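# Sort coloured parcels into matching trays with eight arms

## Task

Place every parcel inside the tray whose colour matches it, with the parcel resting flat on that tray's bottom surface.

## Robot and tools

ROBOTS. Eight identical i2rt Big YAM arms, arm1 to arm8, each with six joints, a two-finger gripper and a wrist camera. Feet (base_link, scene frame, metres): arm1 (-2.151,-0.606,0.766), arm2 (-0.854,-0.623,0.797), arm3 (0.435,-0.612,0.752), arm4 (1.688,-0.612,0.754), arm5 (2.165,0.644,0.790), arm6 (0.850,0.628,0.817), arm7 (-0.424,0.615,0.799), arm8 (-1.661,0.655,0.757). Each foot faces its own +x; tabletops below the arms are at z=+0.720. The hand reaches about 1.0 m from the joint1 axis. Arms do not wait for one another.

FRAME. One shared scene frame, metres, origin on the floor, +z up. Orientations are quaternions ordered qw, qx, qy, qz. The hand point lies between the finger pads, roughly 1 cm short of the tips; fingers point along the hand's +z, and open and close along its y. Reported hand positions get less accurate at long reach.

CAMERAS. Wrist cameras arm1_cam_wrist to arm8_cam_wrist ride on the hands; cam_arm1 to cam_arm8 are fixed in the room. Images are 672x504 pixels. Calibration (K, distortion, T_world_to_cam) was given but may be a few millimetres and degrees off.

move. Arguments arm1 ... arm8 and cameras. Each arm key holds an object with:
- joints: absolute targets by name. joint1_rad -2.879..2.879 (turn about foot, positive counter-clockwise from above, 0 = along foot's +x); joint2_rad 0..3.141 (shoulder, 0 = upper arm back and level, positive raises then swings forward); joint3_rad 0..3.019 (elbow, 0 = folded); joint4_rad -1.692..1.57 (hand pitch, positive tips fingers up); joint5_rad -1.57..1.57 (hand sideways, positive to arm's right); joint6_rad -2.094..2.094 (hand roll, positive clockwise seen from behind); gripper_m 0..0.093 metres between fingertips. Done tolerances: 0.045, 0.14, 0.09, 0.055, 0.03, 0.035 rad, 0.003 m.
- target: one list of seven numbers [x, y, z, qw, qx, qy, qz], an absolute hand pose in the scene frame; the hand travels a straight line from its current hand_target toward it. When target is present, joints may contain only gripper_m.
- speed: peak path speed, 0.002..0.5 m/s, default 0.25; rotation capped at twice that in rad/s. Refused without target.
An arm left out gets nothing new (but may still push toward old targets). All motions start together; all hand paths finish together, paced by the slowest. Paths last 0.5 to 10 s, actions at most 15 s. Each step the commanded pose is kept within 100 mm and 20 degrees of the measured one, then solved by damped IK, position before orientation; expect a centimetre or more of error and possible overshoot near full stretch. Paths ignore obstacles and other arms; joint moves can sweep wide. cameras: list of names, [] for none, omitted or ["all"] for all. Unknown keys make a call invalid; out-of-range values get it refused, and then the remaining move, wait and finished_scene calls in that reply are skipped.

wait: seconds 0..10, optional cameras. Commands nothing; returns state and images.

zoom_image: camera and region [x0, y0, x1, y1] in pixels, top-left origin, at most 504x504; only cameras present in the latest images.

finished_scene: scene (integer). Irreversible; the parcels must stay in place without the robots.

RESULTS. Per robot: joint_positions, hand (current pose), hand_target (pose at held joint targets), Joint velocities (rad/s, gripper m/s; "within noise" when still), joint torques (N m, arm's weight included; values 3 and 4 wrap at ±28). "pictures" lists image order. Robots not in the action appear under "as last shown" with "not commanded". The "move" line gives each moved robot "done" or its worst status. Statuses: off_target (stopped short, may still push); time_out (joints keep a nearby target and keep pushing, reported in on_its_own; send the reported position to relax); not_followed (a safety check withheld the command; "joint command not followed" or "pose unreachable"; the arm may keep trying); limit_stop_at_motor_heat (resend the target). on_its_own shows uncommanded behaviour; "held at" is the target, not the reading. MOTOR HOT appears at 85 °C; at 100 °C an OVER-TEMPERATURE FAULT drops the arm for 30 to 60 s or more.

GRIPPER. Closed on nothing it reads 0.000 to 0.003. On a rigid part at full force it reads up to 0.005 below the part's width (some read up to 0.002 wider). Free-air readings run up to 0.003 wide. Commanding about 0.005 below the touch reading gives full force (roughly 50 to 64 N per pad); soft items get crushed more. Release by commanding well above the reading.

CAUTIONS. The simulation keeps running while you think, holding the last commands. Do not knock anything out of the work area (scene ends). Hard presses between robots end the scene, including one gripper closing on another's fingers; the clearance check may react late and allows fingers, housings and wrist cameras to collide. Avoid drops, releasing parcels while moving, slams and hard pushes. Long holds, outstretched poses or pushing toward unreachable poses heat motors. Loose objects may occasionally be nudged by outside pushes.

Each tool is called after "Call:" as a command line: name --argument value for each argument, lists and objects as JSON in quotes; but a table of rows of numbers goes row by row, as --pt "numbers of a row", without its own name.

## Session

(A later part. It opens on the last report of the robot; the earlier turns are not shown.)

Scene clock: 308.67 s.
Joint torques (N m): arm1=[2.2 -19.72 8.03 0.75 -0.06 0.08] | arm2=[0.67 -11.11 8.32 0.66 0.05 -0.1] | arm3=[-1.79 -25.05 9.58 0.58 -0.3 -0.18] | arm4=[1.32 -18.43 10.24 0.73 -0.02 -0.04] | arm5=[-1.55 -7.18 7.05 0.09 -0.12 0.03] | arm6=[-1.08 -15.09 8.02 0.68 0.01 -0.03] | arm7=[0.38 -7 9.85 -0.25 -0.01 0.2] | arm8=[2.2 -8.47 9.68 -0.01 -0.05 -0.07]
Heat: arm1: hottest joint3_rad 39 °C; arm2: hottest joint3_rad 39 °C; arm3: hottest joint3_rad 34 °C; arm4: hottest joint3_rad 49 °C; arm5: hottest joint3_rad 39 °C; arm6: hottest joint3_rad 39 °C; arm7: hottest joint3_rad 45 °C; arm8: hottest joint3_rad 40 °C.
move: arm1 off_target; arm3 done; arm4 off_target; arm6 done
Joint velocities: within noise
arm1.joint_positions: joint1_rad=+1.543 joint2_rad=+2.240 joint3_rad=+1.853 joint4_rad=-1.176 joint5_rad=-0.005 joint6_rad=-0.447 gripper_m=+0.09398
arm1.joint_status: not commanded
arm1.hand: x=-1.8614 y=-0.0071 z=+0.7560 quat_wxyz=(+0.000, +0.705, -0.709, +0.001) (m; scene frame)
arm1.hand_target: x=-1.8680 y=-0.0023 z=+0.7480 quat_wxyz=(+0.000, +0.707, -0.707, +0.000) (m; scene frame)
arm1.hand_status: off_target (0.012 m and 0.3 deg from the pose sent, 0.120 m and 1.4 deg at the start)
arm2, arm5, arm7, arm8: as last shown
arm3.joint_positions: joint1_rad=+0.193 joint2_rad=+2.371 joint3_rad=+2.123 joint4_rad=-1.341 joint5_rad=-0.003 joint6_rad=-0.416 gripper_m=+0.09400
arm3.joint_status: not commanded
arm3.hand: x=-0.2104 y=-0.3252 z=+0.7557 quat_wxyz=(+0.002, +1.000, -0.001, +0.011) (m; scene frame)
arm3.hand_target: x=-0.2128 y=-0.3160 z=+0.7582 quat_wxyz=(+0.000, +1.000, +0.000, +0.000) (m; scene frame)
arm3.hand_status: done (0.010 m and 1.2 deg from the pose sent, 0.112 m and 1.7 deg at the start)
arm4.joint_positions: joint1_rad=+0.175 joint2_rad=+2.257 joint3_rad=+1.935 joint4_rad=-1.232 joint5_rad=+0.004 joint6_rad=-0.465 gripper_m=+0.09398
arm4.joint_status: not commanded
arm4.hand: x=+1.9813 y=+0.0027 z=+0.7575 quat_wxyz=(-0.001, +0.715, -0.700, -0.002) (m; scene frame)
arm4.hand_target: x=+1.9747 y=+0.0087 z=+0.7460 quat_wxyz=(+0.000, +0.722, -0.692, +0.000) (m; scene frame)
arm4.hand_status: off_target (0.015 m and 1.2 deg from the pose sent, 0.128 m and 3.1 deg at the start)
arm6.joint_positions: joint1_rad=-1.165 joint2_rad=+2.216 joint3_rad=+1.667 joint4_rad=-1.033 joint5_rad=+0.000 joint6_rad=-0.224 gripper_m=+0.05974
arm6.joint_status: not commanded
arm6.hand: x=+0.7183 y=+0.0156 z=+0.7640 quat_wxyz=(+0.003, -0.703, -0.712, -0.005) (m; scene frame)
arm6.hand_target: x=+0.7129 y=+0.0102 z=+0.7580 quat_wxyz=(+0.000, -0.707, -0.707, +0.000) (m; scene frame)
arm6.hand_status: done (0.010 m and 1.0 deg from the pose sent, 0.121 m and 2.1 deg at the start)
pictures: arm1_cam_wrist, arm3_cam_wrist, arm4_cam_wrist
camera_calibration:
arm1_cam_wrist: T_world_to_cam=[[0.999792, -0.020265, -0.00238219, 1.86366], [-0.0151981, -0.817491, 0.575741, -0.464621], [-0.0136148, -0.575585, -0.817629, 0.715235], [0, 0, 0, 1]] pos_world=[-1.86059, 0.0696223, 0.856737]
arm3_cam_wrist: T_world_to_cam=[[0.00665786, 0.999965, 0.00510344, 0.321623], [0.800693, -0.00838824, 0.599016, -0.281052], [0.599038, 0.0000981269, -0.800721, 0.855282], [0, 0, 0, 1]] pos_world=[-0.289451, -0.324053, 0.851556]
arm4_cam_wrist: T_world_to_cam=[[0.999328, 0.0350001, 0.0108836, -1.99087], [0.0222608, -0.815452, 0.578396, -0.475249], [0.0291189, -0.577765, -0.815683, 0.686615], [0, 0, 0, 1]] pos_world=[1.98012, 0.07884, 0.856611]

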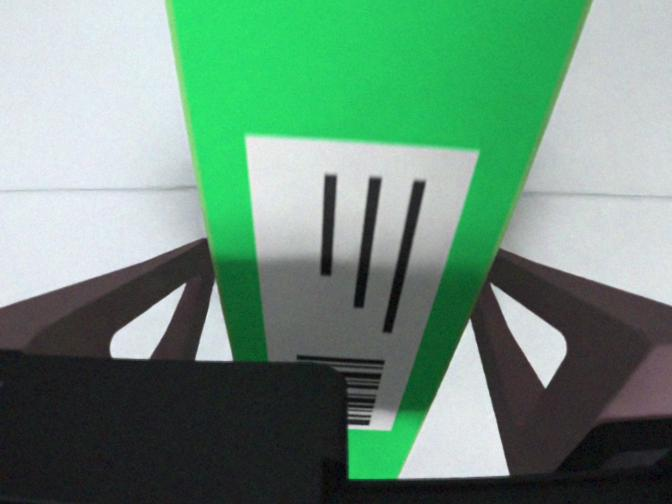

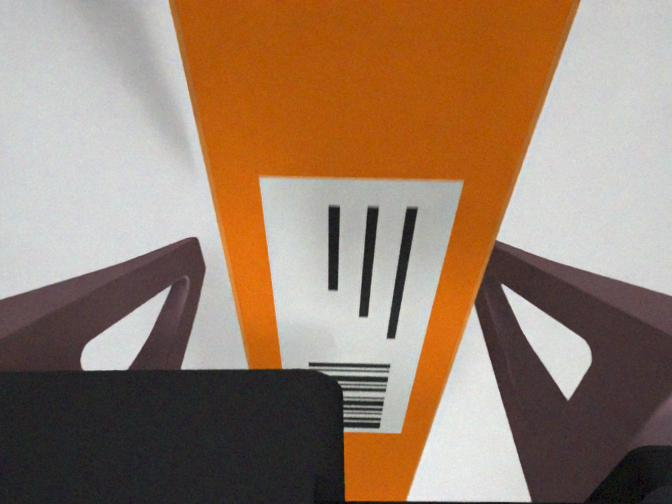

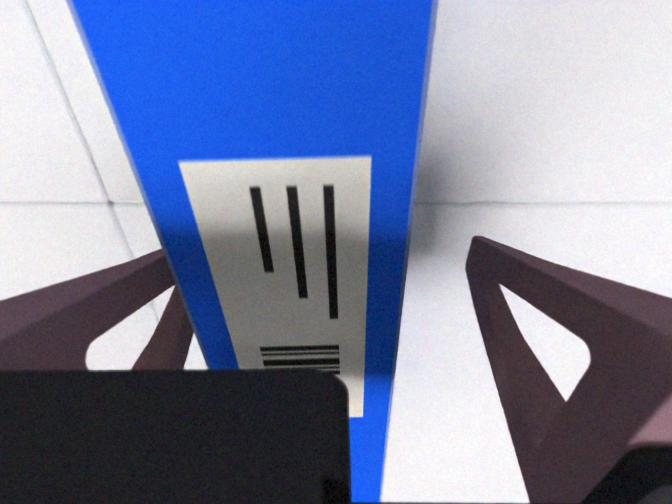

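Call:
move --arm1 '{"joints":{"gripper_m":0.045}}' --arm3 '{"joints":{"gripper_m":0.045}}' --arm4 '{"joints":{"gripper_m":0.045}}' --arm6 '{"joints":{"gripper_m":0.09}}' --cameras '[]'

Call:
move --arm1 '{"target":[-1.864,-0.01,0.89,0,-0.707,0.707,0],"speed":0.25}' --arm4 '{"target":[1.978,0.0,0.89,0,-0.722,0.692,0],"speed":0.25}' --arm3 '{"target":[-0.210,-0.320,0.89,0,-1,0,0],"speed":0.25}' --arm6 '{"target":[0.718,0.015,0.90,0,0.707,0.707,0],"speed":0.25}' --cameras '[]'

Call:
move --arm1 '{"joints":{"joint2_rad":1.25,"joint3_rad":1.18,"joint4_rad":-1.5}}' --arm4 '{"joints":{"joint2_rad":1.25,"joint3_rad":1.18,"joint4_rad":-1.5}}' --arm3 '{"joints":{"joint2_rad":1.25,"joint3_rad":1.18,"joint4_rad":-1.5}}' --arm6 '{"joints":{"joint2_rad":1.25,"joint3_rad":1.18,"joint4_rad":-1.5}}' --cameras '[]'

Call:
move --arm1 '{"joints":{"joint1_rad":-1.54,"joint6_rad":-0.06}}' --arm4 '{"joints":{"joint1_rad":-1.87,"joint6_rad":0.03}}' --arm3 '{"joints":{"joint1_rad":2.143,"joint6_rad":-0.16}}' --arm6 '{"joints":{"joint1_rad":0.2}}' --cameras '[]'

Call:
move --arm1 '{"target":[-2.42,-1.235,0.90,0,0.816,0.578,0],"speed":0.3}' --arm4 '{"target":[2.118,-1.186,0.90,0,0.46,0.888,0],"speed":0.3}' --arm3 '{"target":[0.413,-1.294,0.90,0,0.663,0.749,0],"speed":0.3}' --cameras '["cam_arm1","cam_arm3","cam_arm4"]'

Scene clock: 326.37 s.
Joint torques (N m): arm1=[1.96 -20.01 8.05 0.73 -0.05 0.06] | arm2=[0.67 -11.11 8.32 0.68 0.05 -0.1] | arm3=[-1.73 -25.82 9.51 0.59 -0.28 -0.18] | arm4=[1.32 -18.43 10.24 0.7 -0.03 -0.03] | arm5=[-1.38 -6.77 7.15 -0.02 -0.15 -0.02] | arm6=[-1.14 -15.27 7.99 0.57 0.02 -0.03] | arm7=[0.38 -7.12 9.88 -0.23 -0.02 0.22] | arm8=[2.26 -8.41 9.61 0.02 -0.04 -0.07]
Heat: arm1: hottest joint3_rad 37 °C; arm2: hottest joint3_rad 38 °C; arm3: hottest joint2_rad 35 °C; arm4: hottest joint3_rad 49 °C; arm5: hottest joint3_rad 39 °C; arm6: hottest joint3_rad 38 °C; arm7: hottest joint3_rad 45 °C; arm8: hottest joint3_rad 40 °C.
move: arm1 off_target; arm3 off_target; arm4 off_target; arm6 done
Joint velocities: within noise
arm1.joint_positions: joint1_rad=+1.543 joint2_rad=+2.240 joint3_rad=+1.853 joint4_rad=-1.176 joint5_rad=-0.005 joint6_rad=-0.446 gripper_m=+0.05967
arm1.joint_status: gripper_m off_target (ended at +0.05971, target +0.04500)
arm1.hand: x=-1.8614 y=-0.0070 z=+0.7560 quat_wxyz=(+0.000, +0.705, -0.709, +0.001) (m; scene frame)
arm1.hand_target: x=-1.8680 y=-0.0022 z=+0.7480 quat_wxyz=(+0.000, +0.707, -0.707, +0.000) (m; scene frame)
arm1.hand_status: not commanded
arm2, arm5, arm7, arm8: as last shown
arm3.joint_positions: joint1_rad=+0.193 joint2_rad=+2.371 joint3_rad=+2.123 joint4_rad=-1.341 joint5_rad=-0.004 joint6_rad=-0.416 gripper_m=+0.05857
arm3.joint_status: gripper_m off_target (ended at +0.05859, target +0.04500)
arm3.hand: x=-0.2106 y=-0.3253 z=+0.7557 quat_wxyz=(+0.003, +1.000, -0.001, +0.010) (m; scene frame)
arm3.hand_target: x=-0.2129 y=-0.3160 z=+0.7582 quat_wxyz=(+0.000, +1.000, +0.000, +0.000) (m; scene frame)
arm3.hand_status: not commanded
arm4.joint_positions: joint1_rad=+0.175 joint2_rad=+2.257 joint3_rad=+1.935 joint4_rad=-1.231 joint5_rad=+0.005 joint6_rad=-0.466 gripper_m=+0.05946
arm4.joint_status: gripper_m off_target (ended at +0.05950, target +0.04500)
arm4.hand: x=+1.9814 y=+0.0028 z=+0.7575 quat_wxyz=(-0.001, +0.715, -0.699, -0.001) (m; scene frame)
arm4.hand_target: x=+1.9748 y=+0.0086 z=+0.7460 quat_wxyz=(+0.000, +0.722, -0.692, +0.000) (m; scene frame)
arm4.hand_status: not commanded
arm6.joint_positions: joint1_rad=-1.165 joint2_rad=+2.219 joint3_rad=+1.667 joint4_rad=-1.030 joint5_rad=+0.000 joint6_rad=-0.224 gripper_m=+0.08980
arm6.joint_status: all done
arm6.hand: x=+0.7182 y=+0.0152 z=+0.7626 quat_wxyz=(+0.003, -0.703, -0.711, -0.004) (m; scene frame)
arm6.hand_target: x=+0.7129 y=+0.0102 z=+0.7581 quat_wxyz=(+0.000, -0.707, -0.707, +0.000) (m; scene frame)
arm6.hand_status: not commanded
pictures: none
No camera images: "cameras" was empty.

Scene clock: 328.00 s.
Joint torques (N m): arm1=[1.03 -18.55 11.99 -0.16 -0.03 -0.05] | arm2=[0.67 -11.11 8.31 0.66 0.05 -0.1] | arm3=[-1.67 -26.75 14.46 -0.4 -0.25 -0.16] | arm4=[0.62 -18.02 14.34 -0.24 -0.03 -0.04] | arm5=[-1.26 -7 7.12 -0.01 -0.15 0.01] | arm6=[-0.62 -16.21 11.41 -0.24 0.01 -0.01] | arm7=[0.38 -7.12 9.89 -0.24 0.01 0.21] | arm8=[2.37 -8.94 9.74 0.02 -0.03 -0.06]
Heat: arm1: hottest joint3_rad 37 °C; arm2: hottest joint3_rad 38 °C; arm3: hottest joint2_rad 35 °C; arm4: hottest joint3_rad 49 °C; arm5: hottest joint3_rad 39 °C; arm6: hottest joint3_rad 38 °C; arm7: hottest joint3_rad 45 °C; arm8: hottest joint3_rad 40 °C.
move: arm1 off_target; arm3 off_target; arm4 off_target; arm6 off_target
Joint velocities: within noise
arm1.joint_positions: joint1_rad=+1.543 joint2_rad=+2.103 joint3_rad=+1.969 joint4_rad=-1.440 joint5_rad=-0.005 joint6_rad=-0.446 gripper_m=+0.05968
arm1.joint_status: not commanded
arm1.hand: x=-1.8686 y=-0.0195 z=+0.8865 quat_wxyz=(+0.005, +0.705, -0.709, +0.003) (m; scene frame)
arm1.hand_target: x=-1.8641 y=-0.0104 z=+0.8900 quat_wxyz=(+0.000, +0.707, -0.707, +0.000) (m; scene frame)
arm1.hand_status: off_target (0.011 m and 0.7 deg from the pose sent, 0.134 m and 0.3 deg at the start)
arm2, arm5, arm7, arm8: as last shown
arm3.joint_positions: joint1_rad=+0.193 joint2_rad=+2.310 joint3_rad=+2.278 joint4_rad=-1.599 joint5_rad=-0.004 joint6_rad=-0.416 gripper_m=+0.05857
arm3.joint_status: not commanded
arm3.hand: x=-0.1999 y=-0.3309 z=+0.8565 quat_wxyz=(+0.011, +1.000, -0.001, +0.029) (m; scene frame)
arm3.hand_target: x=-0.2083 y=-0.3207 z=+0.8900 quat_wxyz=(-0.001, +1.000, +0.000, +0.000) (m; scene frame)
arm3.hand_status: off_target (0.037 m and 3.6 deg from the pose sent, 0.134 m and 1.2 deg at the start; pose on its path clipped on 6 of 49 steps)
arm4.joint_positions: joint1_rad=+0.175 joint2_rad=+2.144 joint3_rad=+2.070 joint4_rad=-1.504 joint5_rad=+0.005 joint6_rad=-0.473 gripper_m=+0.05946
arm4.joint_status: not commanded
arm4.hand: x=+1.9753 y=-0.0118 z=+0.8820 quat_wxyz=(+0.010, +0.717, -0.697, +0.003) (m; scene frame)
arm4.hand_target: x=+1.9776 y=-0.0005 z=+0.8899 quat_wxyz=(-0.001, +0.722, -0.692, +0.000) (m; scene frame)
arm4.hand_status: off_target (0.015 m and 1.4 deg from the pose sent, 0.132 m and 1.2 deg at the start)
arm6.joint_positions: joint1_rad=-1.165 joint2_rad=+2.066 joint3_rad=+1.736 joint4_rad=-1.284 joint5_rad=+0.000 joint6_rad=-0.221 gripper_m=+0.08989
arm6.joint_status: not commanded
arm6.hand: x=+0.7213 y=+0.0297 z=+0.8793 quat_wxyz=(+0.012, -0.704, -0.710, -0.018) (m; scene frame)
arm6.hand_target: x=+0.7181 y=+0.0159 z=+0.9003 quat_wxyz=(+0.000, -0.707, -0.707, +0.000) (m; scene frame)
arm6.hand_status: off_target (0.026 m and 2.5 deg from the pose sent, 0.137 m and 0.9 deg at the start)
pictures: none
No camera images: "cameras" was empty.

Scene clock: 329.70 s.
Joint torques (N m): arm1=[1.08 -7.88 7.98 0.08 -0.04 -0.07] | arm2=[0.67 -11.05 8.31 0.68 0.05 -0.1] | arm3=[-1.49 -11.58 9.52 0.38 -0.25 -0.15] | arm4=[0.5 -8.06 9.92 0.32 -0.03 -0.03] | arm5=[-1.2 -7.41 7.15 0.06 -0.13 0.03] | arm6=[-0.62 -7.18 8.55 -0.03 0.01 0] | arm7=[0.32 -7 9.88 -0.24 -0.01 0.21] | arm8=[2.26 -8.59 9.63 0.12 -0.03 -0.06]
Heat: arm1: hottest joint3_rad 37 °C; arm2: hottest joint3_rad 38 °C; arm3: hottest joint2_rad 35 °C; arm4: hottest joint3_rad 49 °C; arm5: hottest joint3_rad 39 °C; arm6: hottest joint3_rad 38 °C; arm7: hottest joint3_rad 45 °C; arm8: hottest joint3_rad 39 °C.
move: arm1 done; arm3 done; arm4 done; arm6 done
Joint velocities: within noise
arm1.joint_positions: joint1_rad=+1.543 joint2_rad=+1.254 joint3_rad=+1.188 joint4_rad=-1.493 joint5_rad=-0.005 joint6_rad=-0.446 gripper_m=+0.05968
arm1.joint_status: all done
arm1.hand: x=-1.9989 y=-0.2865 z=+1.0037 quat_wxyz=(-0.002, +0.705, -0.709, +0.000) (m; scene frame)
arm1.hand_target: x=-2.0009 y=-0.2901 z=+1.0020 quat_wxyz=(+0.003, +0.707, -0.707, +0.001) (m; scene frame)
arm1.hand_status: not commanded
arm2, arm5, arm7, arm8: as last shown
arm3.joint_positions: joint1_rad=+0.193 joint2_rad=+1.264 joint3_rad=+1.174 joint4_rad=-1.508 joint5_rad=-0.004 joint6_rad=-0.417 gripper_m=+0.05857
arm3.joint_status: all done
arm3.hand: x=+0.1177 y=-0.4729 z=+0.9825 quat_wxyz=(+0.004, +1.000, -0.001, +0.015) (m; scene frame)
arm3.hand_target: x=+0.1169 y=-0.4696 z=+0.9895 quat_wxyz=(+0.000, +1.000, +0.000, +0.001) (m; scene frame)
arm3.hand_status: not commanded
arm4.joint_positions: joint1_rad=+0.175 joint2_rad=+1.259 joint3_rad=+1.183 joint4_rad=-1.504 joint5_rad=+0.005 joint6_rad=-0.474 gripper_m=+0.05946
arm4.joint_status: all done
arm4.hand: x=+1.8415 y=-0.2945 z=+0.9856 quat_wxyz=(+0.011, +0.717, -0.697, +0.003) (m; scene frame)
arm4.hand_target: x=+1.8399 y=-0.2949 z=+0.9876 quat_wxyz=(+0.006, +0.722, -0.692, +0.002) (m; scene frame)
arm4.hand_status: not commanded
arm6.joint_positions: joint1_rad=-1.165 joint2_rad=+1.264 joint3_rad=+1.177 joint4_rad=-1.495 joint5_rad=+0.000 joint6_rad=-0.221 gripper_m=+0.08989
arm6.joint_status: all done
arm6.hand: x=+0.7765 y=+0.2862 z=+1.0499 quat_wxyz=(+0.003, -0.704, -0.710, -0.005) (m; scene frame)
arm6.hand_target: x=+0.7767 y=+0.2881 z=+1.0558 quat_wxyz=(+0.000, -0.707, -0.707, +0.000) (m; scene frame)
arm6.hand_status: not commanded
pictures: none
No camera images: "cameras" was empty.

Scene clock: 332.17 s.
Joint torques (N m): arm1=[0.56 -8.23 8.01 -0.05 0.02 0.05] | arm2=[0.67 -11.11 8.32 0.66 0.05 -0.1] | arm3=[0.44 -11.58 9.59 0.27 -0.17 0.13] | arm4=[-1.14 -7.88 9.96 0.31 -0.03 0.11] | arm5=[-1.49 -7.36 7.13 0.06 -0.1 0.04] | arm6=[0.09 -7.24 8.55 -0.05 0.06 -0.01] | arm7=[0.44 -6.89 9.84 -0.2 -0.01 0.21] | arm8=[2.32 -8.53 9.68 -0.03 -0.03 -0.05]
Heat: arm1: hottest joint3_rad 37 °C; arm2: hottest joint3_rad 38 °C; arm3: hottest joint2_rad 35 °C; arm4: hottest joint3_rad 49 °C; arm5: hottest joint3_rad 39 °C; arm6: hottest joint3_rad 38 °C; arm7: hottest joint3_rad 45 °C; arm8: hottest joint3_rad 39 °C.
move: arm1 done; arm3 done; arm4 done; arm6 done
Joint velocities: within noise
arm1.joint_positions: joint1_rad=-1.529 joint2_rad=+1.257 joint3_rad=+1.188 joint4_rad=-1.493 joint5_rad=-0.006 joint6_rad=-0.067 gripper_m=+0.05968
arm1.joint_status: all done
arm1.hand: x=-2.2832 y=-0.9310 z=+1.0083 quat_wxyz=(-0.010, -0.809, -0.587, +0.003) (m; scene frame)
arm1.hand_target: x=-2.2846 y=-0.9256 z=+1.0076 quat_wxyz=(-0.009, -0.814, -0.580, +0.000) (m; scene frame)
arm1.hand_status: not commanded
arm2, arm5, arm7, arm8: as last shown
arm3.joint_positions: joint1_rad=+2.130 joint2_rad=+1.264 joint3_rad=+1.174 joint4_rad=-1.504 joint5_rad=-0.006 joint6_rad=-0.176 gripper_m=+0.05861
arm3.joint_status: all done
arm3.hand: x=+0.4168 y=-0.9595 z=+0.9813 quat_wxyz=(-0.005, +0.662, +0.750, +0.015) (m; scene frame)
arm3.hand_target: x=+0.4214 y=-0.9609 z=+0.9883 quat_wxyz=(+0.003, +0.663, +0.749, +0.006) (m; scene frame)
arm3.hand_status: not commanded
arm4.joint_positions: joint1_rad=-1.860 joint2_rad=+1.259 joint3_rad=+1.183 joint4_rad=-1.502 joint5_rad=+0.006 joint6_rad=+0.022 gripper_m=+0.05954
arm4.joint_status: all done
arm4.hand: x=+1.9045 y=-0.8856 z=+0.9907 quat_wxyz=(+0.008, -0.448, -0.894, +0.008) (m; scene frame)
arm4.hand_target: x=+1.9006 y=-0.8866 z=+0.9927 quat_wxyz=(+0.004, -0.456, -0.890, +0.010) (m; scene frame)
arm4.hand_status: not commanded
arm6.joint_positions: joint1_rad=+0.192 joint2_rad=+1.264 joint3_rad=+1.177 joint4_rad=-1.495 joint5_rad=-0.002 joint6_rad=-0.220 gripper_m=+0.08990
arm6.joint_status: all done
arm6.hand: x=+1.1691 y=+0.4835 z=+1.0498 quat_wxyz=(+0.005, -0.103, -0.995, -0.003) (m; scene frame)
arm6.hand_target: x=+1.1685 y=+0.4868 z=+1.0557 quat_wxyz=(+0.000, -0.103, -0.995, +0.000) (m; scene frame)
arm6.hand_status: not commanded
pictures: none
No camera images: "cameras" was empty.

Scene clock: 335.00 s.
Joint torques (N m): arm1=[0.97 -19.43 12.72 -0.14 0.17 0.04] | arm2=[0.67 -11.11 8.31 0.66 0.05 -0.1] | arm3=[0.73 -23.65 14.43 -0.35 0.02 0.14] | arm4=[-1.73 -18.73 15.02 -0.21 -0.15 0.04] | arm5=[-1.2 -6.77 7.27 0.03 -0.12 0.02] | arm6=[0.03 -7.24 8.55 -0.02 0.06 -0.01] | arm7=[0.38 -7.24 9.89 -0.21 -0.01 0.2] | arm8=[2.43 -8.76 9.63 -0.01 -0.04 -0.07]
Heat: arm1: hottest joint3_rad 38 °C; arm2: hottest joint3_rad 38 °C; arm3: hottest joint2_rad 35 °C; arm4: hottest joint3_rad 49 °C; arm5: hottest joint3_rad 39 °C; arm6: hottest joint3_rad 38 °C; arm7: hottest joint3_rad 45 °C; arm8: hottest joint3_rad 39 °C.
move: arm1 off_target; arm3 off_target; arm4 off_target
Joint velocities: within noise
arm1.joint_positions: joint1_rad=-1.535 joint2_rad=+2.194 joint3_rad=+2.120 joint4_rad=-1.521 joint5_rad=+0.004 joint6_rad=-0.067 gripper_m=+0.05968
arm1.joint_status: not commanded
arm1.hand: x=-2.4075 y=-1.2272 z=+0.8954 quat_wxyz=(+0.003, -0.811, -0.585, -0.008) (m; scene frame)
arm1.hand_target: x=-2.4199 y=-1.2343 z=+0.9001 quat_wxyz=(+0.000, -0.816, -0.578, +0.001) (m; scene frame)
arm1.hand_status: off_target (0.015 m and 1.4 deg from the pose sent, 0.351 m and 1.8 deg at the start)
arm2, arm5, arm6, arm7, arm8: as last shown
arm3.joint_positions: joint1_rad=+2.136 joint2_rad=+2.180 joint3_rad=+2.125 joint4_rad=-1.548 joint5_rad=+0.001 joint6_rad=-0.167 gripper_m=+0.05861
arm3.joint_status: not commanded
arm3.hand: x=+0.4040 y=-1.2795 z=+0.8828 quat_wxyz=(-0.010, +0.662, +0.749, +0.016) (m; scene frame)
arm3.hand_target: x=+0.4130 y=-1.2928 z=+0.9001 quat_wxyz=(+0.001, +0.663, +0.749, +0.000) (m; scene frame)
arm3.hand_status: off_target (0.024 m and 2.2 deg from the pose sent, 0.344 m and 1.9 deg at the start)
arm4.joint_positions: joint1_rad=-1.872 joint2_rad=+2.323 joint3_rad=+2.401 joint4_rad=-1.665 joint5_rad=-0.013 joint6_rad=+0.022 gripper_m=+0.05954
arm4.joint_status: not commanded
arm4.hand: x=+2.1191 y=-1.1714 z=+0.8983 quat_wxyz=(+0.008, -0.454, -0.891, -0.002) (m; scene frame)
arm4.hand_target: x=+2.1175 y=-1.1852 z=+0.8999 quat_wxyz=(-0.001, -0.460, -0.888, +0.000) (m; scene frame)
arm4.hand_status: off_target (0.015 m and 1.2 deg from the pose sent, 0.380 m and 2.0 deg at the start)
pictures: cam_arm1, cam_arm3, cam_arm4

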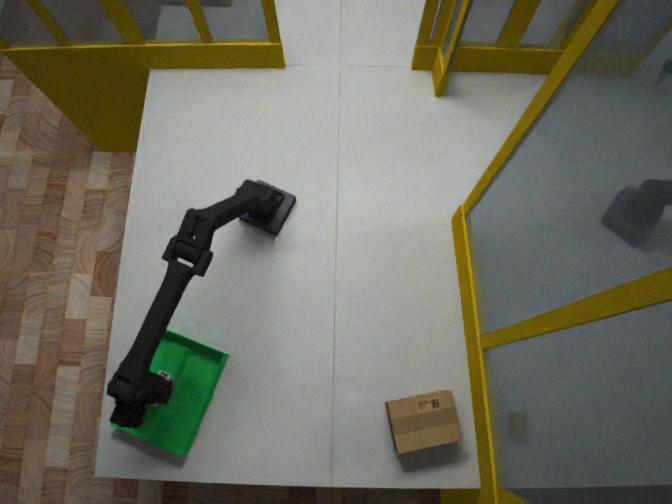

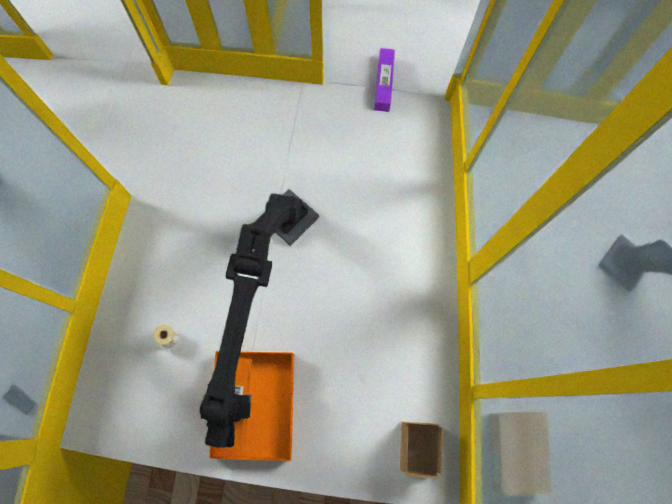

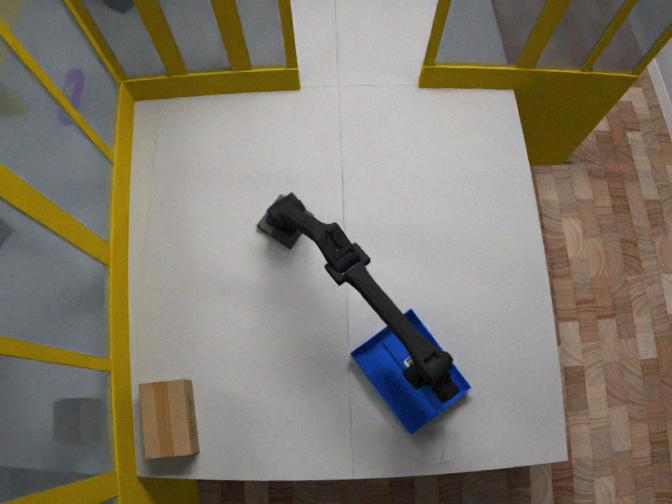

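Call:
zoom_image --camera "cam_arm3" --region '[180, 330, 320, 480]'

Call:
zoom_image --camera "cam_arm1" --region '[90, 310, 250, 470]'

Call:
zoom_image --camera "cam_arm4" --region '[330, 295, 490, 455]'

Scaled by 3.360.

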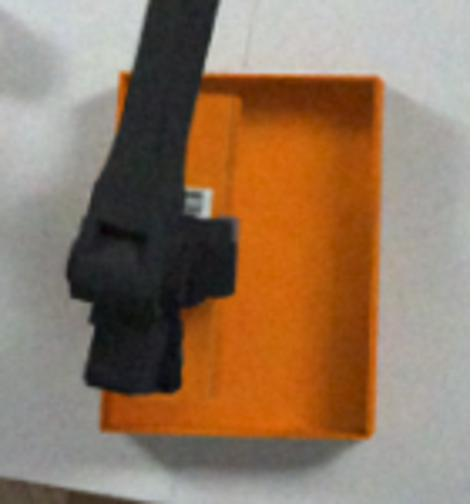

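Scaled by 3.150.

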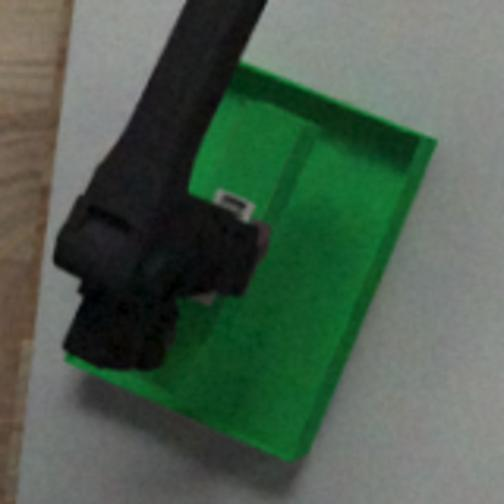

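Scaled by 3.150.

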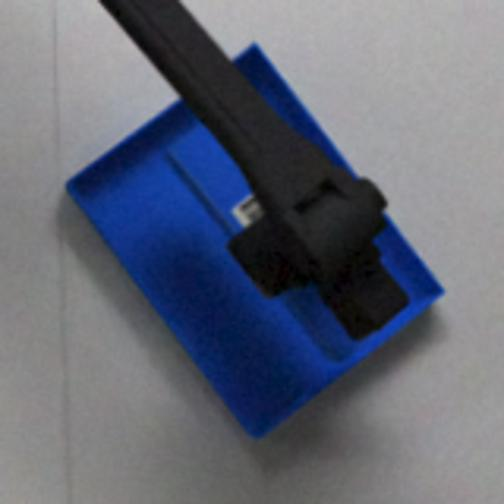

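Call:
move --arm1 '{"target":[-2.421,-1.238,0.752,0,0.816,0.578,0],"speed":0.18}' --arm4 '{"target":[2.118,-1.187,0.753,0,0.46,0.888,0],"speed":0.18}' --arm3 '{"target":[0.415,-1.298,0.766,0,0.663,0.749,0],"speed":0.18}' --cameras '["cam_arm1","cam_arm3","cam_arm4"]'

Scene clock: 369.50 s.
Joint torques (N m): arm1=[0.26 -20.6 8.24 0.72 0.16 0.09] | arm2=[0.67 -11.11 8.32 0.66 0.05 -0.1] | arm3=[0.73 -25.58 9.4 0.61 0.01 0.13] | arm4=[-1.55 -19.08 10.5 0.75 -0.15 0.06] | arm5=[-1.14 -7.47 7.15 0.14 -0.11 0.02] | arm6=[0.03 -7.24 8.54 -0.03 0.06 -0.01] | arm7=[0.32 -7 9.88 -0.28 -0.02 0.19] | arm8=[2.55 -8.47 9.66 0.08 -0.02 -0.09]
Heat: arm1: hottest joint3_rad 45 °C; arm2: hottest joint3_rad 38 °C; arm3: hottest joint3_rad 39 °C; arm4: hottest joint3_rad 55 °C; arm5: hottest joint3_rad 39 °C; arm6: hottest joint3_rad 38 °C; arm7: hottest joint3_rad 45 °C; arm8: hottest joint3_rad 39 °C.
move: arm1 off_target; arm3 off_target; arm4 off_target
Joint velocities: within noise
arm1.joint_positions: joint1_rad=-1.535 joint2_rad=+2.311 joint3_rad=+1.967 joint4_rad=-1.234 joint5_rad=+0.004 joint6_rad=-0.067 gripper_m=+0.05969
arm1.joint_status: not commanded
arm1.hand: x=-2.4118 y=-1.2401 z=+0.7611 quat_wxyz=(-0.002, -0.811, -0.585, +0.000) (m; scene frame)
arm1.hand_target: x=-2.4209 y=-1.2377 z=+0.7521 quat_wxyz=(+0.000, -0.816, -0.578, +0.000) (m; scene frame)
arm1.hand_status: off_target (0.013 m and 1.0 deg from the pose sent, 0.144 m and 1.4 deg at the start)
arm2.joint_positions: joint1_rad=-1.006 joint2_rad=+1.260 joint3_rad=+1.180 joint4_rad=-1.505 joint5_rad=+0.001 joint6_rad=+0.451 gripper_m=+0.08993
arm2.joint_status: not commanded
arm2.hand: x=-0.8202 y=-0.2768 z=+1.0332 quat_wxyz=(+0.003, +0.490, -0.872, +0.005) (m; scene frame)
arm2.hand_target: x=-0.8221 y=-0.2767 z=+1.0363 quat_wxyz=(-0.001, +0.494, -0.869, +0.000) (m; scene frame)
arm2.hand_status: not commanded
arm3.joint_positions: joint1_rad=+2.138 joint2_rad=+2.280 joint3_rad=+1.975 joint4_rad=-1.286 joint5_rad=+0.001 joint6_rad=-0.166 gripper_m=+0.05861
arm3.joint_status: not commanded
arm3.hand: x=+0.4052 y=-1.2907 z=+0.7608 quat_wxyz=(-0.006, +0.663, +0.749, +0.011) (m; scene frame)
arm3.hand_target: x=+0.4150 y=-1.2977 z=+0.7660 quat_wxyz=(+0.000, +0.663, +0.749, +0.000) (m; scene frame)
arm3.hand_status: off_target (0.013 m and 1.5 deg from the pose sent, 0.119 m and 2.2 deg at the start)
arm4.joint_positions: joint1_rad=-1.872 joint2_rad=+2.379 joint3_rad=+2.156 joint4_rad=-1.343 joint5_rad=-0.013 joint6_rad=+0.022 gripper_m=+0.05954
arm4.joint_status: not commanded
arm4.hand: x=+2.1232 y=-1.1801 z=+0.7668 quat_wxyz=(-0.002, -0.454, -0.891, +0.002) (m; scene frame)
arm4.hand_target: x=+2.1179 y=-1.1866 z=+0.7533 quat_wxyz=(+0.000, -0.460, -0.888, +0.000) (m; scene frame)
arm4.hand_status: off_target (0.016 m and 0.9 deg from the pose sent, 0.146 m and 1.2 deg at the start)
arm5.joint_positions: joint1_rad=+0.506 joint2_rad=+1.257 joint3_rad=+1.175 joint4_rad=-1.493 joint5_rad=+0.002 joint6_rad=-0.270 gripper_m=+0.08990
arm5.joint_status: not commanded
arm5.hand: x=+1.8249 y=+0.5587 z=+1.0230 quat_wxyz=(-0.003, +0.967, +0.254, +0.005) (m; scene frame)
arm5.hand_target: x=+1.8254 y=+0.5609 z=+1.0274 quat_wxyz=(-0.003, +0.969, +0.249, +0.002) (m; scene frame)
arm5.hand_status: not commanded
arm6: as last shown
arm7.joint_positions: joint1_rad=+0.493 joint2_rad=+1.240 joint3_rad=+1.184 joint4_rad=-1.489 joint5_rad=-0.002 joint6_rad=-0.089 gripper_m=+0.09398
arm7.joint_status: not commanded
arm7.hand: x=-0.0768 y=+0.5627 z=+1.0423 quat_wxyz=(-0.012, -0.029, -1.000, -0.001) (m; scene frame)
arm7.hand_target: x=-0.0789 y=+0.5654 z=+1.0378 quat_wxyz=(+0.000, -0.030, -1.000, -0.001) (m; scene frame)
arm7.hand_status: not commanded
arm8.joint_positions: joint1_rad=+1.195 joint2_rad=+1.255 joint3_rad=+1.183 joint4_rad=-1.505 joint5_rad=-0.002 joint6_rad=-0.283 gripper_m=+0.08994
arm8.joint_status: not commanded
arm8.hand: x=-1.4680 y=+0.3659 z=+0.9960 quat_wxyz=(+0.002, -0.342, -0.940, -0.002) (m; scene frame)
arm8.hand_target: x=-1.4667 y=+0.3667 z=+0.9966 quat_wxyz=(+0.000, -0.338, -0.941, +0.001) (m; scene frame)
arm8.hand_status: not commanded
pictures: cam_arm1, cam_arm3, cam_arm4

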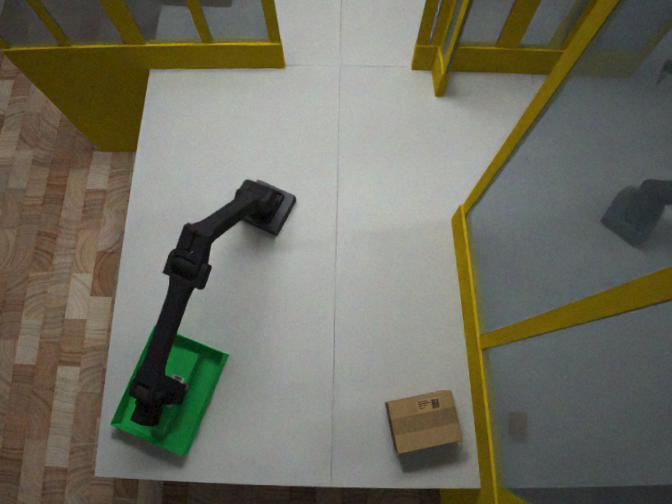

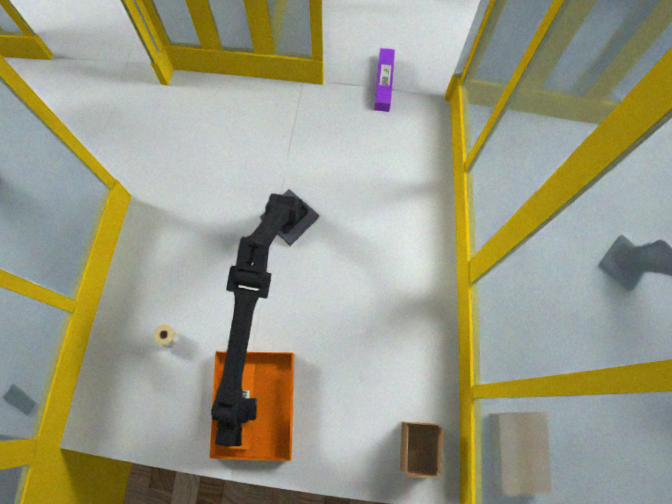

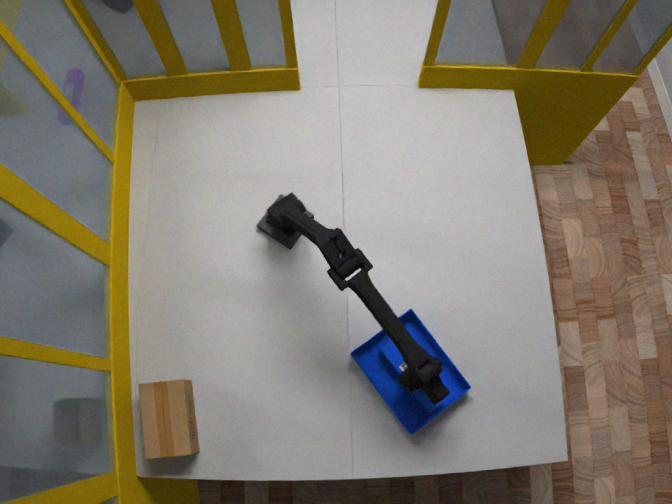

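Call:
move --arm1 '{"target":[-2.421,-1.238,0.745,0,0.816,0.578,0],"speed":0.1}' --arm4 '{"target":[2.118,-1.187,0.741,0,0.46,0.888,0],"speed":0.1}' --arm3 '{"target":[0.415,-1.298,0.762,0,0.663,0.749,0],"speed":0.1}' --cameras '[]'

Call:
move --arm1 '{"joints":{"gripper_m":0.085}}' --arm3 '{"joints":{"gripper_m":0.085}}' --arm4 '{"joints":{"gripper_m":0.085}}' --cameras '[]'

Call:
move --arm1 '{"target":[-2.415,-1.235,0.90,0,0.816,0.578,0],"speed":0.25}' --arm4 '{"target":[2.118,-1.182,0.90,0,0.46,0.888,0],"speed":0.25}' --arm3 '{"target":[0.408,-1.292,0.90,0,0.663,0.749,0],"speed":0.25}' --cameras '[]'

Call:
move --arm1 '{"joints":{"joint2_rad":1.25,"joint3_rad":1.18,"joint4_rad":-1.5}}' --arm3 '{"joints":{"joint2_rad":1.25,"joint3_rad":1.18,"joint4_rad":-1.5}}' --arm4 '{"joints":{"joint2_rad":1.25,"joint3_rad":1.18,"joint4_rad":-1.5}}' --cameras '[]'

Call:
move --arm3 '{"joints":{"joint1_rad":-1.377,"joint6_rad":-0.42}}' --arm1 '{"joints":{"joint1_rad":-0.5}}' --arm4 '{"joints":{"joint1_rad":-0.9}}' --cameras '["cam_arm1","cam_arm4"]'

Call:
move --arm3 '{"target":[0.714,0.005,0.88,0,-0.707,0.707,0],"speed":0.3}' --cameras '["arm3_cam_wrist","cam_arm3"]'

Scene clock: 394.00 s.
Joint torques (N m): arm1=[0.62 -20.19 7.79 0.88 0.17 0.06] | arm2=[0.67 -11.11 8.32 0.66 0.05 -0.1] | arm3=[0.85 -24.82 9.07 0.58 0.03 0.14] | arm4=[-1.49 -18.96 9.33 0.83 -0.15 0.06] | arm5=[-1.32 -6.89 7.1 0.14 -0.13 -0.01] | arm6=[0.09 -7.24 8.53 -0.02 0.07 -0.02] | arm7=[0.21 -7 9.89 -0.23 0 0.2] | arm8=[2.37 -8.64 9.72 -0.05 -0.04 -0.05]
Heat: arm1: hottest joint3_rad 41 °C; arm2: hottest joint3_rad 38 °C; arm3: hottest joint2_rad 37 °C; arm4: hottest joint3_rad 49 °C; arm5: hottest joint3_rad 39 °C; arm6: hottest joint3_rad 38 °C; arm7: hottest joint3_rad 45 °C; arm8: hottest joint3_rad 39 °C.
move: arm1 off_target; arm3 off_target; arm4 off_target
Joint velocities: within noise
arm1.joint_positions: joint1_rad=-1.535 joint2_rad=+2.311 joint3_rad=+1.967 joint4_rad=-1.222 joint5_rad=+0.004 joint6_rad=-0.067 gripper_m=+0.05969
arm1.joint_status: not commanded
arm1.hand: x=-2.4129 y=-1.2428 z=+0.7611 quat_wxyz=(-0.005, -0.811, -0.585, +0.005) (m; scene frame)
arm1.hand_target: x=-2.4208 y=-1.2376 z=+0.7452 quat_wxyz=(+0.000, -0.816, -0.578, +0.000) (m; scene frame)
arm1.hand_status: off_target (0.019 m and 1.2 deg from the pose sent, 0.019 m and 1.0 deg at the start)
arm2, arm5, arm6, arm7, arm8: as last shown
arm3.joint_positions: joint1_rad=+2.138 joint2_rad=+2.280 joint3_rad=+1.975 joint4_rad=-1.278 joint5_rad=+0.001 joint6_rad=-0.166 gripper_m=+0.05861
arm3.joint_status: not commanded
arm3.hand: x=+0.4051 y=-1.2926 z=+0.7608 quat_wxyz=(-0.004, +0.663, +0.749, +0.008) (m; scene frame)
arm3.hand_target: x=+0.4150 y=-1.2978 z=+0.7620 quat_wxyz=(+0.000, +0.663, +0.749, +0.000) (m; scene frame)
arm3.hand_status: off_target (0.011 m and 1.1 deg from the pose sent, 0.012 m and 1.5 deg at the start)
arm4.joint_positions: joint1_rad=-1.872 joint2_rad=+2.379 joint3_rad=+2.156 joint4_rad=-1.320 joint5_rad=-0.013 joint6_rad=+0.022 gripper_m=+0.05954
arm4.joint_status: not commanded
arm4.hand: x=+2.1267 y=-1.1847 z=+0.7669 quat_wxyz=(-0.012, -0.454, -0.891, +0.007) (m; scene frame)
arm4.hand_target: x=+2.1178 y=-1.1863 z=+0.7416 quat_wxyz=(+0.000, -0.460, -0.888, +0.000) (m; scene frame)
arm4.hand_status: off_target (0.027 m and 1.8 deg from the pose sent, 0.027 m and 0.8 deg at the start)
pictures: none
No camera images: "cameras" was empty.

Scene clock: 394.60 s.
Joint torques (N m): arm1=[0.56 -19.96 7.79 0.72 0.18 0.05] | arm2=[0.67 -11.11 8.32 0.66 0.05 -0.1] | arm3=[0.73 -24.82 9.1 0.59 0.02 0.11] | arm4=[-1.49 -18.96 9.35 0.8 -0.14 0.06] | arm5=[-1.44 -7.3 7.17 0.16 -0.19 -0.01] | arm6=[0.03 -7.24 8.57 -0.01 0.06 -0.01] | arm7=[0.5 -7.06 9.89 -0.21 -0.01 0.21] | arm8=[2.26 -8.47 9.66 0.03 -0.03 -0.06]
Heat: arm1: hottest joint3_rad 41 °C; arm2: hottest joint3_rad 38 °C; arm3: hottest joint2_rad 37 °C; arm4: hottest joint3_rad 49 °C; arm5: hottest joint3_rad 39 °C; arm6: hottest joint3_rad 38 °C; arm7: hottest joint3_rad 45 °C; arm8: hottest joint3_rad 39 °C.
move: arm1 done; arm3 done; arm4 done
Joint velocities: within noise
arm1.joint_positions: joint1_rad=-1.535 joint2_rad=+2.311 joint3_rad=+1.967 joint4_rad=-1.222 joint5_rad=+0.004 joint6_rad=-0.067 gripper_m=+0.08479
arm1.joint_status: all done
arm1.hand: x=-2.4129 y=-1.2428 z=+0.7611 quat_wxyz=(-0.005, -0.811, -0.585, +0.005) (m; scene frame)
arm1.hand_target: x=-2.4207 y=-1.2376 z=+0.7452 quat_wxyz=(+0.000, -0.816, -0.578, +0.000) (m; scene frame)
arm1.hand_status: not commanded
arm2, arm5, arm6, arm7, arm8: as last shown
arm3.joint_positions: joint1_rad=+2.138 joint2_rad=+2.280 joint3_rad=+1.975 joint4_rad=-1.278 joint5_rad=+0.001 joint6_rad=-0.165 gripper_m=+0.08487
arm3.joint_status: all done
arm3.hand: x=+0.4050 y=-1.2926 z=+0.7608 quat_wxyz=(-0.004, +0.663, +0.749, +0.008) (m; scene frame)
arm3.hand_target: x=+0.4149 y=-1.2978 z=+0.7620 quat_wxyz=(+0.000, +0.663, +0.749, +0.000) (m; scene frame)
arm3.hand_status: not commanded
arm4.joint_positions: joint1_rad=-1.872 joint2_rad=+2.379 joint3_rad=+2.156 joint4_rad=-1.320 joint5_rad=-0.013 joint6_rad=+0.022 gripper_m=+0.08481
arm4.joint_status: all done
arm4.hand: x=+2.1267 y=-1.1846 z=+0.7669 quat_wxyz=(-0.012, -0.454, -0.891, +0.007) (m; scene frame)
arm4.hand_target: x=+2.1178 y=-1.1863 z=+0.7416 quat_wxyz=(+0.000, -0.460, -0.888, +0.000) (m; scene frame)
arm4.hand_status: not commanded
pictures: none
No camera images: "cameras" was empty.

Scene clock: 396.23 s.
Joint torques (N m): arm1=[1.2 -19.25 12.05 -0.29 0.18 0.06] | arm2=[0.67 -11.11 8.32 0.66 0.05 -0.1] | arm3=[0.03 -24.94 14.17 -0.27 0.01 0.02] | arm4=[-1.49 -18.43 14.87 -0.27 -0.14 0.07] | arm5=[-1.08 -7.12 7.28 0.09 -0.17 0.06] | arm6=[0.09 -7.24 8.54 -0.02 0.06 -0.01] | arm7=[0.44 -6.95 9.91 -0.24 -0.01 0.2] | arm8=[2.32 -8.53 9.68 -0.02 -0.03 -0.07]
Heat: arm1: hottest joint3_rad 41 °C; arm2: hottest joint3_rad 38 °C; arm3: hottest joint2_rad 37 °C; arm4: hottest joint3_rad 49 °C; arm5: hottest joint3_rad 39 °C; arm6: hottest joint3_rad 38 °C; arm7: hottest joint3_rad 45 °C; arm8: hottest joint3_rad 39 °C.
move: arm1 done; arm3 off_target; arm4 off_target
Joint velocities: within noise
arm1.joint_positions: joint1_rad=-1.535 joint2_rad=+2.187 joint3_rad=+2.117 joint4_rad=-1.517 joint5_rad=+0.004 joint6_rad=-0.063 gripper_m=+0.08489
arm1.joint_status: not commanded
arm1.hand: x=-2.4077 y=-1.2276 z=+0.8995 quat_wxyz=(+0.001, -0.812, -0.583, -0.004) (m; scene frame)
arm1.hand_target: x=-2.4149 y=-1.2345 z=+0.8998 quat_wxyz=(+0.000, -0.816, -0.578, +0.000) (m; scene frame)
arm1.hand_status: done (0.010 m and 0.9 deg from the pose sent, 0.139 m and 1.2 deg at the start)
arm2, arm5, arm6, arm7, arm8: as last shown
arm3.joint_positions: joint1_rad=+2.138 joint2_rad=+2.189 joint3_rad=+2.116 joint4_rad=-1.544 joint5_rad=+0.001 joint6_rad=-0.165 gripper_m=+0.08497
arm3.joint_status: not commanded
arm3.hand: x=+0.4050 y=-1.2781 z=+0.8740 quat_wxyz=(-0.015, +0.663, +0.749, +0.021) (m; scene frame)
arm3.hand_target: x=+0.4080 y=-1.2906 z=+0.9002 quat_wxyz=(+0.000, +0.663, +0.749, +0.000) (m; scene frame)
arm3.hand_status: off_target (0.030 m and 3.0 deg from the pose sent, 0.139 m and 1.0 deg at the start; pose on its path clipped on 6 of 49 steps)
arm4.joint_positions: joint1_rad=-1.872 joint2_rad=+2.304 joint3_rad=+2.373 joint4_rad=-1.652 joint5_rad=-0.013 joint6_rad=+0.022 gripper_m=+0.08491
arm4.joint_status: not commanded
arm4.hand: x=+2.1174 y=-1.1690 z=+0.9009 quat_wxyz=(+0.005, -0.454, -0.891, -0.001) (m; scene frame)
arm4.hand_target: x=+2.1176 y=-1.1813 z=+0.8998 quat_wxyz=(-0.001, -0.460, -0.888, +0.000) (m; scene frame)
arm4.hand_status: off_target (0.013 m and 1.0 deg from the pose sent, 0.134 m and 1.8 deg at the start)
pictures: none
No camera images: "cameras" was empty.

Scene clock: 398.13 s.
Joint torques (N m): arm1=[1.03 -8.12 8.02 0.5 0.18 0.06] | arm2=[0.73 -11.11 8.32 0.66 0.05 -0.1] | arm3=[0.03 -10.7 9.51 0.38 0.02 0.03] | arm4=[-1.14 -8 9.83 0.51 -0.14 0.07] | arm5=[-1.38 -7 7.04 0.2 -0.15 0.03] | arm6=[0.03 -7.24 8.54 -0.02 0.06 -0.01] | arm7=[0.32 -7.12 9.88 -0.25 0 0.21] | arm8=[2.08 -8.29 9.68 0.02 -0.03 -0.06]
Heat: arm1: hottest joint3_rad 41 °C; arm2: hottest joint3_rad 38 °C; arm3: hottest joint2_rad 37 °C; arm4: hottest joint3_rad 49 °C; arm5: hottest joint3_rad 39 °C; arm6: hottest joint3_rad 38 °C; arm7: hottest joint3_rad 45 °C; arm8: hottest joint3_rad 39 °C.
move: arm1 done; arm3 done; arm4 done
Joint velocities: arm1=[within noise] | arm2=[within noise] | arm3=[within noise] | arm4=[within noise] | arm5=[within noise] | arm6=[within noise] | arm7=[-0.005 -0.005 0.007 -0.012 -0.154 -0.022 0] | arm8=[within noise]
arm1.joint_positions: joint1_rad=-1.535 joint2_rad=+1.255 joint3_rad=+1.189 joint4_rad=-1.507 joint5_rad=+0.004 joint6_rad=-0.063 gripper_m=+0.08489
arm1.joint_status: all done
arm1.hand: x=-2.2854 y=-0.9265 z=+1.0091 quat_wxyz=(-0.003, -0.812, -0.583, +0.002) (m; scene frame)
arm1.hand_target: x=-2.2871 y=-0.9246 z=+1.0076 quat_wxyz=(-0.003, -0.816, -0.578, +0.004) (m; scene frame)
arm1.hand_status: not commanded
arm2, arm5, arm6, arm7, arm8: as last shown
arm3.joint_positions: joint1_rad=+2.138 joint2_rad=+1.257 joint3_rad=+1.175 joint4_rad=-1.507 joint5_rad=+0.001 joint6_rad=-0.165 gripper_m=+0.08497
arm3.joint_status: all done
arm3.hand: x=+0.4183 y=-0.9585 z=+0.9844 quat_wxyz=(-0.006, +0.663, +0.749, +0.011) (m; scene frame)
arm3.hand_target: x=+0.4197 y=-0.9609 z=+0.9882 quat_wxyz=(-0.002, +0.663, +0.749, +0.002) (m; scene frame)
arm3.hand_status: not commanded
arm4.joint_positions: joint1_rad=-1.872 joint2_rad=+1.261 joint3_rad=+1.185 joint4_rad=-1.507 joint5_rad=-0.013 joint6_rad=+0.022 gripper_m=+0.08491
arm4.joint_status: all done
arm4.hand: x=+1.9034 y=-0.8857 z=+0.9910 quat_wxyz=(+0.006, -0.454, -0.891, -0.002) (m; scene frame)
arm4.hand_target: x=+1.9002 y=-0.8871 z=+0.9927 quat_wxyz=(-0.001, -0.460, -0.888, +0.000) (m; scene frame)
arm4.hand_status: not commanded
pictures: none
No camera images: "cameras" was empty.

Scene clock: 400.73 s.
Joint torques (N m): arm1=[2.02 -7.41 8.05 0.65 0.1 0.07] | arm2=[0.67 -11.11 8.32 0.66 0.05 -0.1] | arm3=[-1.61 -11.4 9.54 0.09 -0.09 -0.21] | arm4=[0.91 -8.18 9.78 0.49 -0.1 0.07] | arm5=[-1.14 -7.47 7.12 0.13 -0.14 0.01] | arm6=[0.03 -7.24 8.54 -0.03 0.06 -0.01] | arm7=[0.44 -7.06 9.89 -0.24 -0.01 0.22] | arm8=[2.55 -8.18 9.63 -0.03 -0.02 -0.07]
Heat: arm1: hottest joint3_rad 41 °C; arm2: hottest joint3_rad 38 °C; arm3: hottest joint2_rad 37 °C; arm4: hottest joint3_rad 49 °C; arm5: hottest joint3_rad 39 °C; arm6: hottest joint3_rad 38 °C; arm7: hottest joint3_rad 45 °C; arm8: hottest joint3_rad 39 °C.
move: arm1 done; arm3 done; arm4 done
Joint velocities: within noise
arm1.joint_positions: joint1_rad=-0.511 joint2_rad=+1.255 joint3_rad=+1.189 joint4_rad=-1.507 joint5_rad=+0.006 joint6_rad=-0.061 gripper_m=+0.08489
arm1.joint_status: all done
arm1.hand: x=-1.9457 y=-0.8855 z=+1.0098 quat_wxyz=(-0.001, -0.423, -0.906, +0.006) (m; scene frame)
arm1.hand_target: x=-1.9436 y=-0.8824 z=+1.0083 quat_wxyz=(-0.003, -0.421, -0.907, +0.007) (m; scene frame)
arm1.hand_status: not commanded
arm2, arm5, arm6, arm7, arm8: as last shown
arm3.joint_positions: joint1_rad=-1.364 joint2_rad=+1.265 joint3_rad=+1.175 joint4_rad=-1.499 joint5_rad=+0.004 joint6_rad=-0.404 gripper_m=+0.08502
arm3.joint_status: all done
arm3.hand: x=+0.5719 y=-0.2929 z=+0.9865 quat_wxyz=(+0.003, +0.707, -0.707, +0.005) (m; scene frame)
arm3.hand_target: x=+0.5760 y=-0.2954 z=+0.9929 quat_wxyz=(-0.005, +0.708, -0.706, +0.002) (m; scene frame)
arm3.hand_status: not commanded
arm4.joint_positions: joint1_rad=-0.912 joint2_rad=+1.261 joint3_rad=+1.185 joint4_rad=-1.507 joint5_rad=-0.015 joint6_rad=+0.023 gripper_m=+0.08492
arm4.joint_status: all done
arm4.hand: x=+2.0390 y=-0.5931 z=+0.9865 quat_wxyz=(+0.012, +0.009, -1.000, -0.002) (m; scene frame)
arm4.hand_target: x=+2.0380 y=-0.5890 z=+0.9882 quat_wxyz=(+0.006, +0.013, -1.000, -0.003) (m; scene frame)
arm4.hand_status: not commanded
pictures: cam_arm1, cam_arm4

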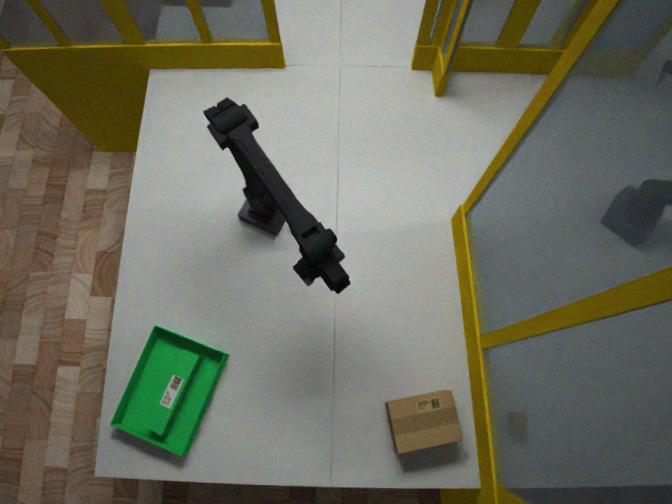

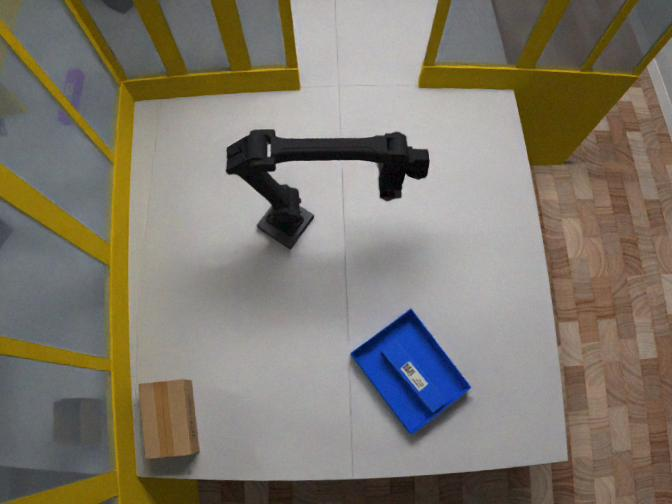

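Scene clock: 403.00 s.
Joint torques (N m): arm1=[2.32 -7.82 8.12 0.55 0.13 0.04] | arm2=[0.67 -11.11 8.32 0.66 0.05 -0.1] | arm3=[-1.9 -23.3 14.16 -0.38 -0.31 -0.22] | arm4=[0.91 -8.12 9.78 0.5 -0.09 0.07] | arm5=[-1.61 -7.06 7.17 -0.02 -0.15 0.01] | arm6=[0.03 -7.24 8.57 -0.02 0.06 -0.01] | arm7=[0.26 -7.06 9.87 -0.2 0 0.21] | arm8=[2.37 -8.47 9.63 -0.03 -0.03 -0.07]
Heat: arm1: hottest joint3_rad 41 °C; arm2: hottest joint3_rad 38 °C; arm3: hottest joint2_rad 36 °C; arm4: hottest joint3_rad 48 °C; arm5: hottest joint3_rad 39 °C; arm6: hottest joint3_rad 38 °C; arm7: hottest joint3_rad 45 °C; arm8: hottest joint3_rad 39 °C.
move: arm3 off_target
Joint velocities: within noise
arm1, arm2, arm4, arm5, arm7, arm8: as last shown
arm3.joint_positions: joint1_rad=-1.370 joint2_rad=+2.182 joint3_rad=+2.056 joint4_rad=-1.487 joint5_rad=+0.002 joint6_rad=-0.409 gripper_m=+0.08502
arm3.joint_status: not commanded
arm3.hand: x=+0.6997 y=-0.0042 z=+0.8647 quat_wxyz=(+0.015, +0.707, -0.707, +0.009) (m; scene frame)
arm3.hand_target: x=+0.7137 y=+0.0040 z=+0.8800 quat_wxyz=(-0.001, +0.707, -0.707, +0.000) (m; scene frame)
arm3.hand_status: off_target (0.023 m and 2.0 deg from the pose sent, 0.347 m and 0.7 deg at the start)
arm6.joint_positions: joint1_rad=+0.192 joint2_rad=+1.264 joint3_rad=+1.177 joint4_rad=-1.495 joint5_rad=-0.002 joint6_rad=-0.220 gripper_m=+0.08990
arm6.joint_status: not commanded
arm6.hand: x=+1.1691 y=+0.4835 z=+1.0498 quat_wxyz=(+0.005, -0.103, -0.995, -0.003) (m; scene frame)
arm6.hand_target: x=+1.1685 y=+0.4868 z=+1.0557 quat_wxyz=(+0.000, -0.103, -0.995, +0.000) (m; scene frame)
arm6.hand_status: not commanded
pictures: arm3_cam_wrist, cam_arm3
camera_calibration:
arm3_cam_wrist: T_world_to_cam=[[0.999983, -0.00585729, 0.000575161, -0.70134], [-0.0049964, -0.793214, 0.608922, -0.520483], [-0.00311041, -0.608915, -0.79323, 0.809488], [0, 0, 0, 1]] pos_world=[0.701245, 0.0759466, 0.959446]

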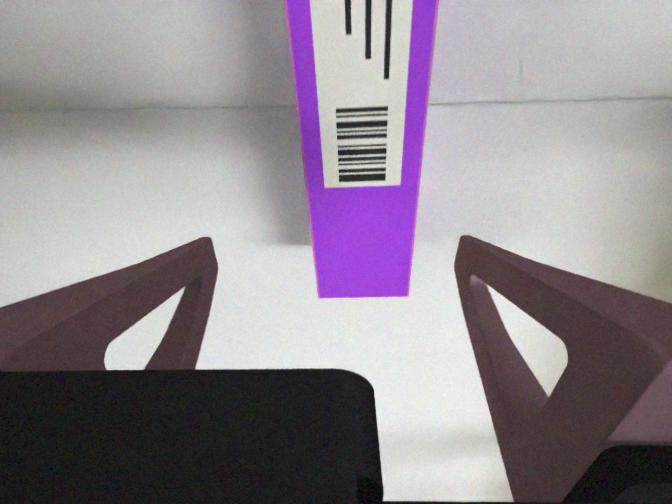

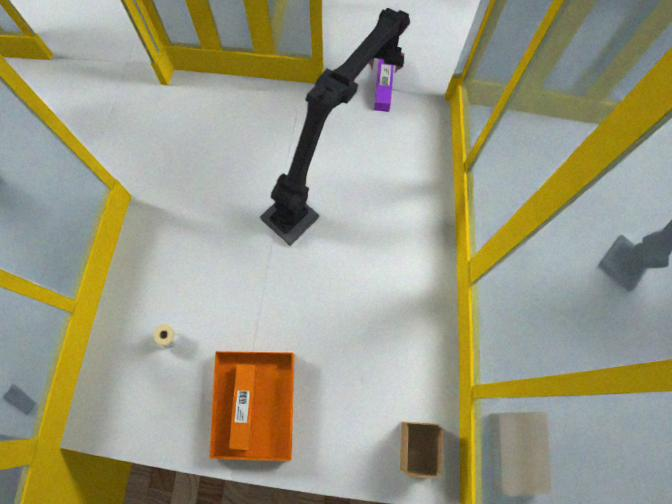

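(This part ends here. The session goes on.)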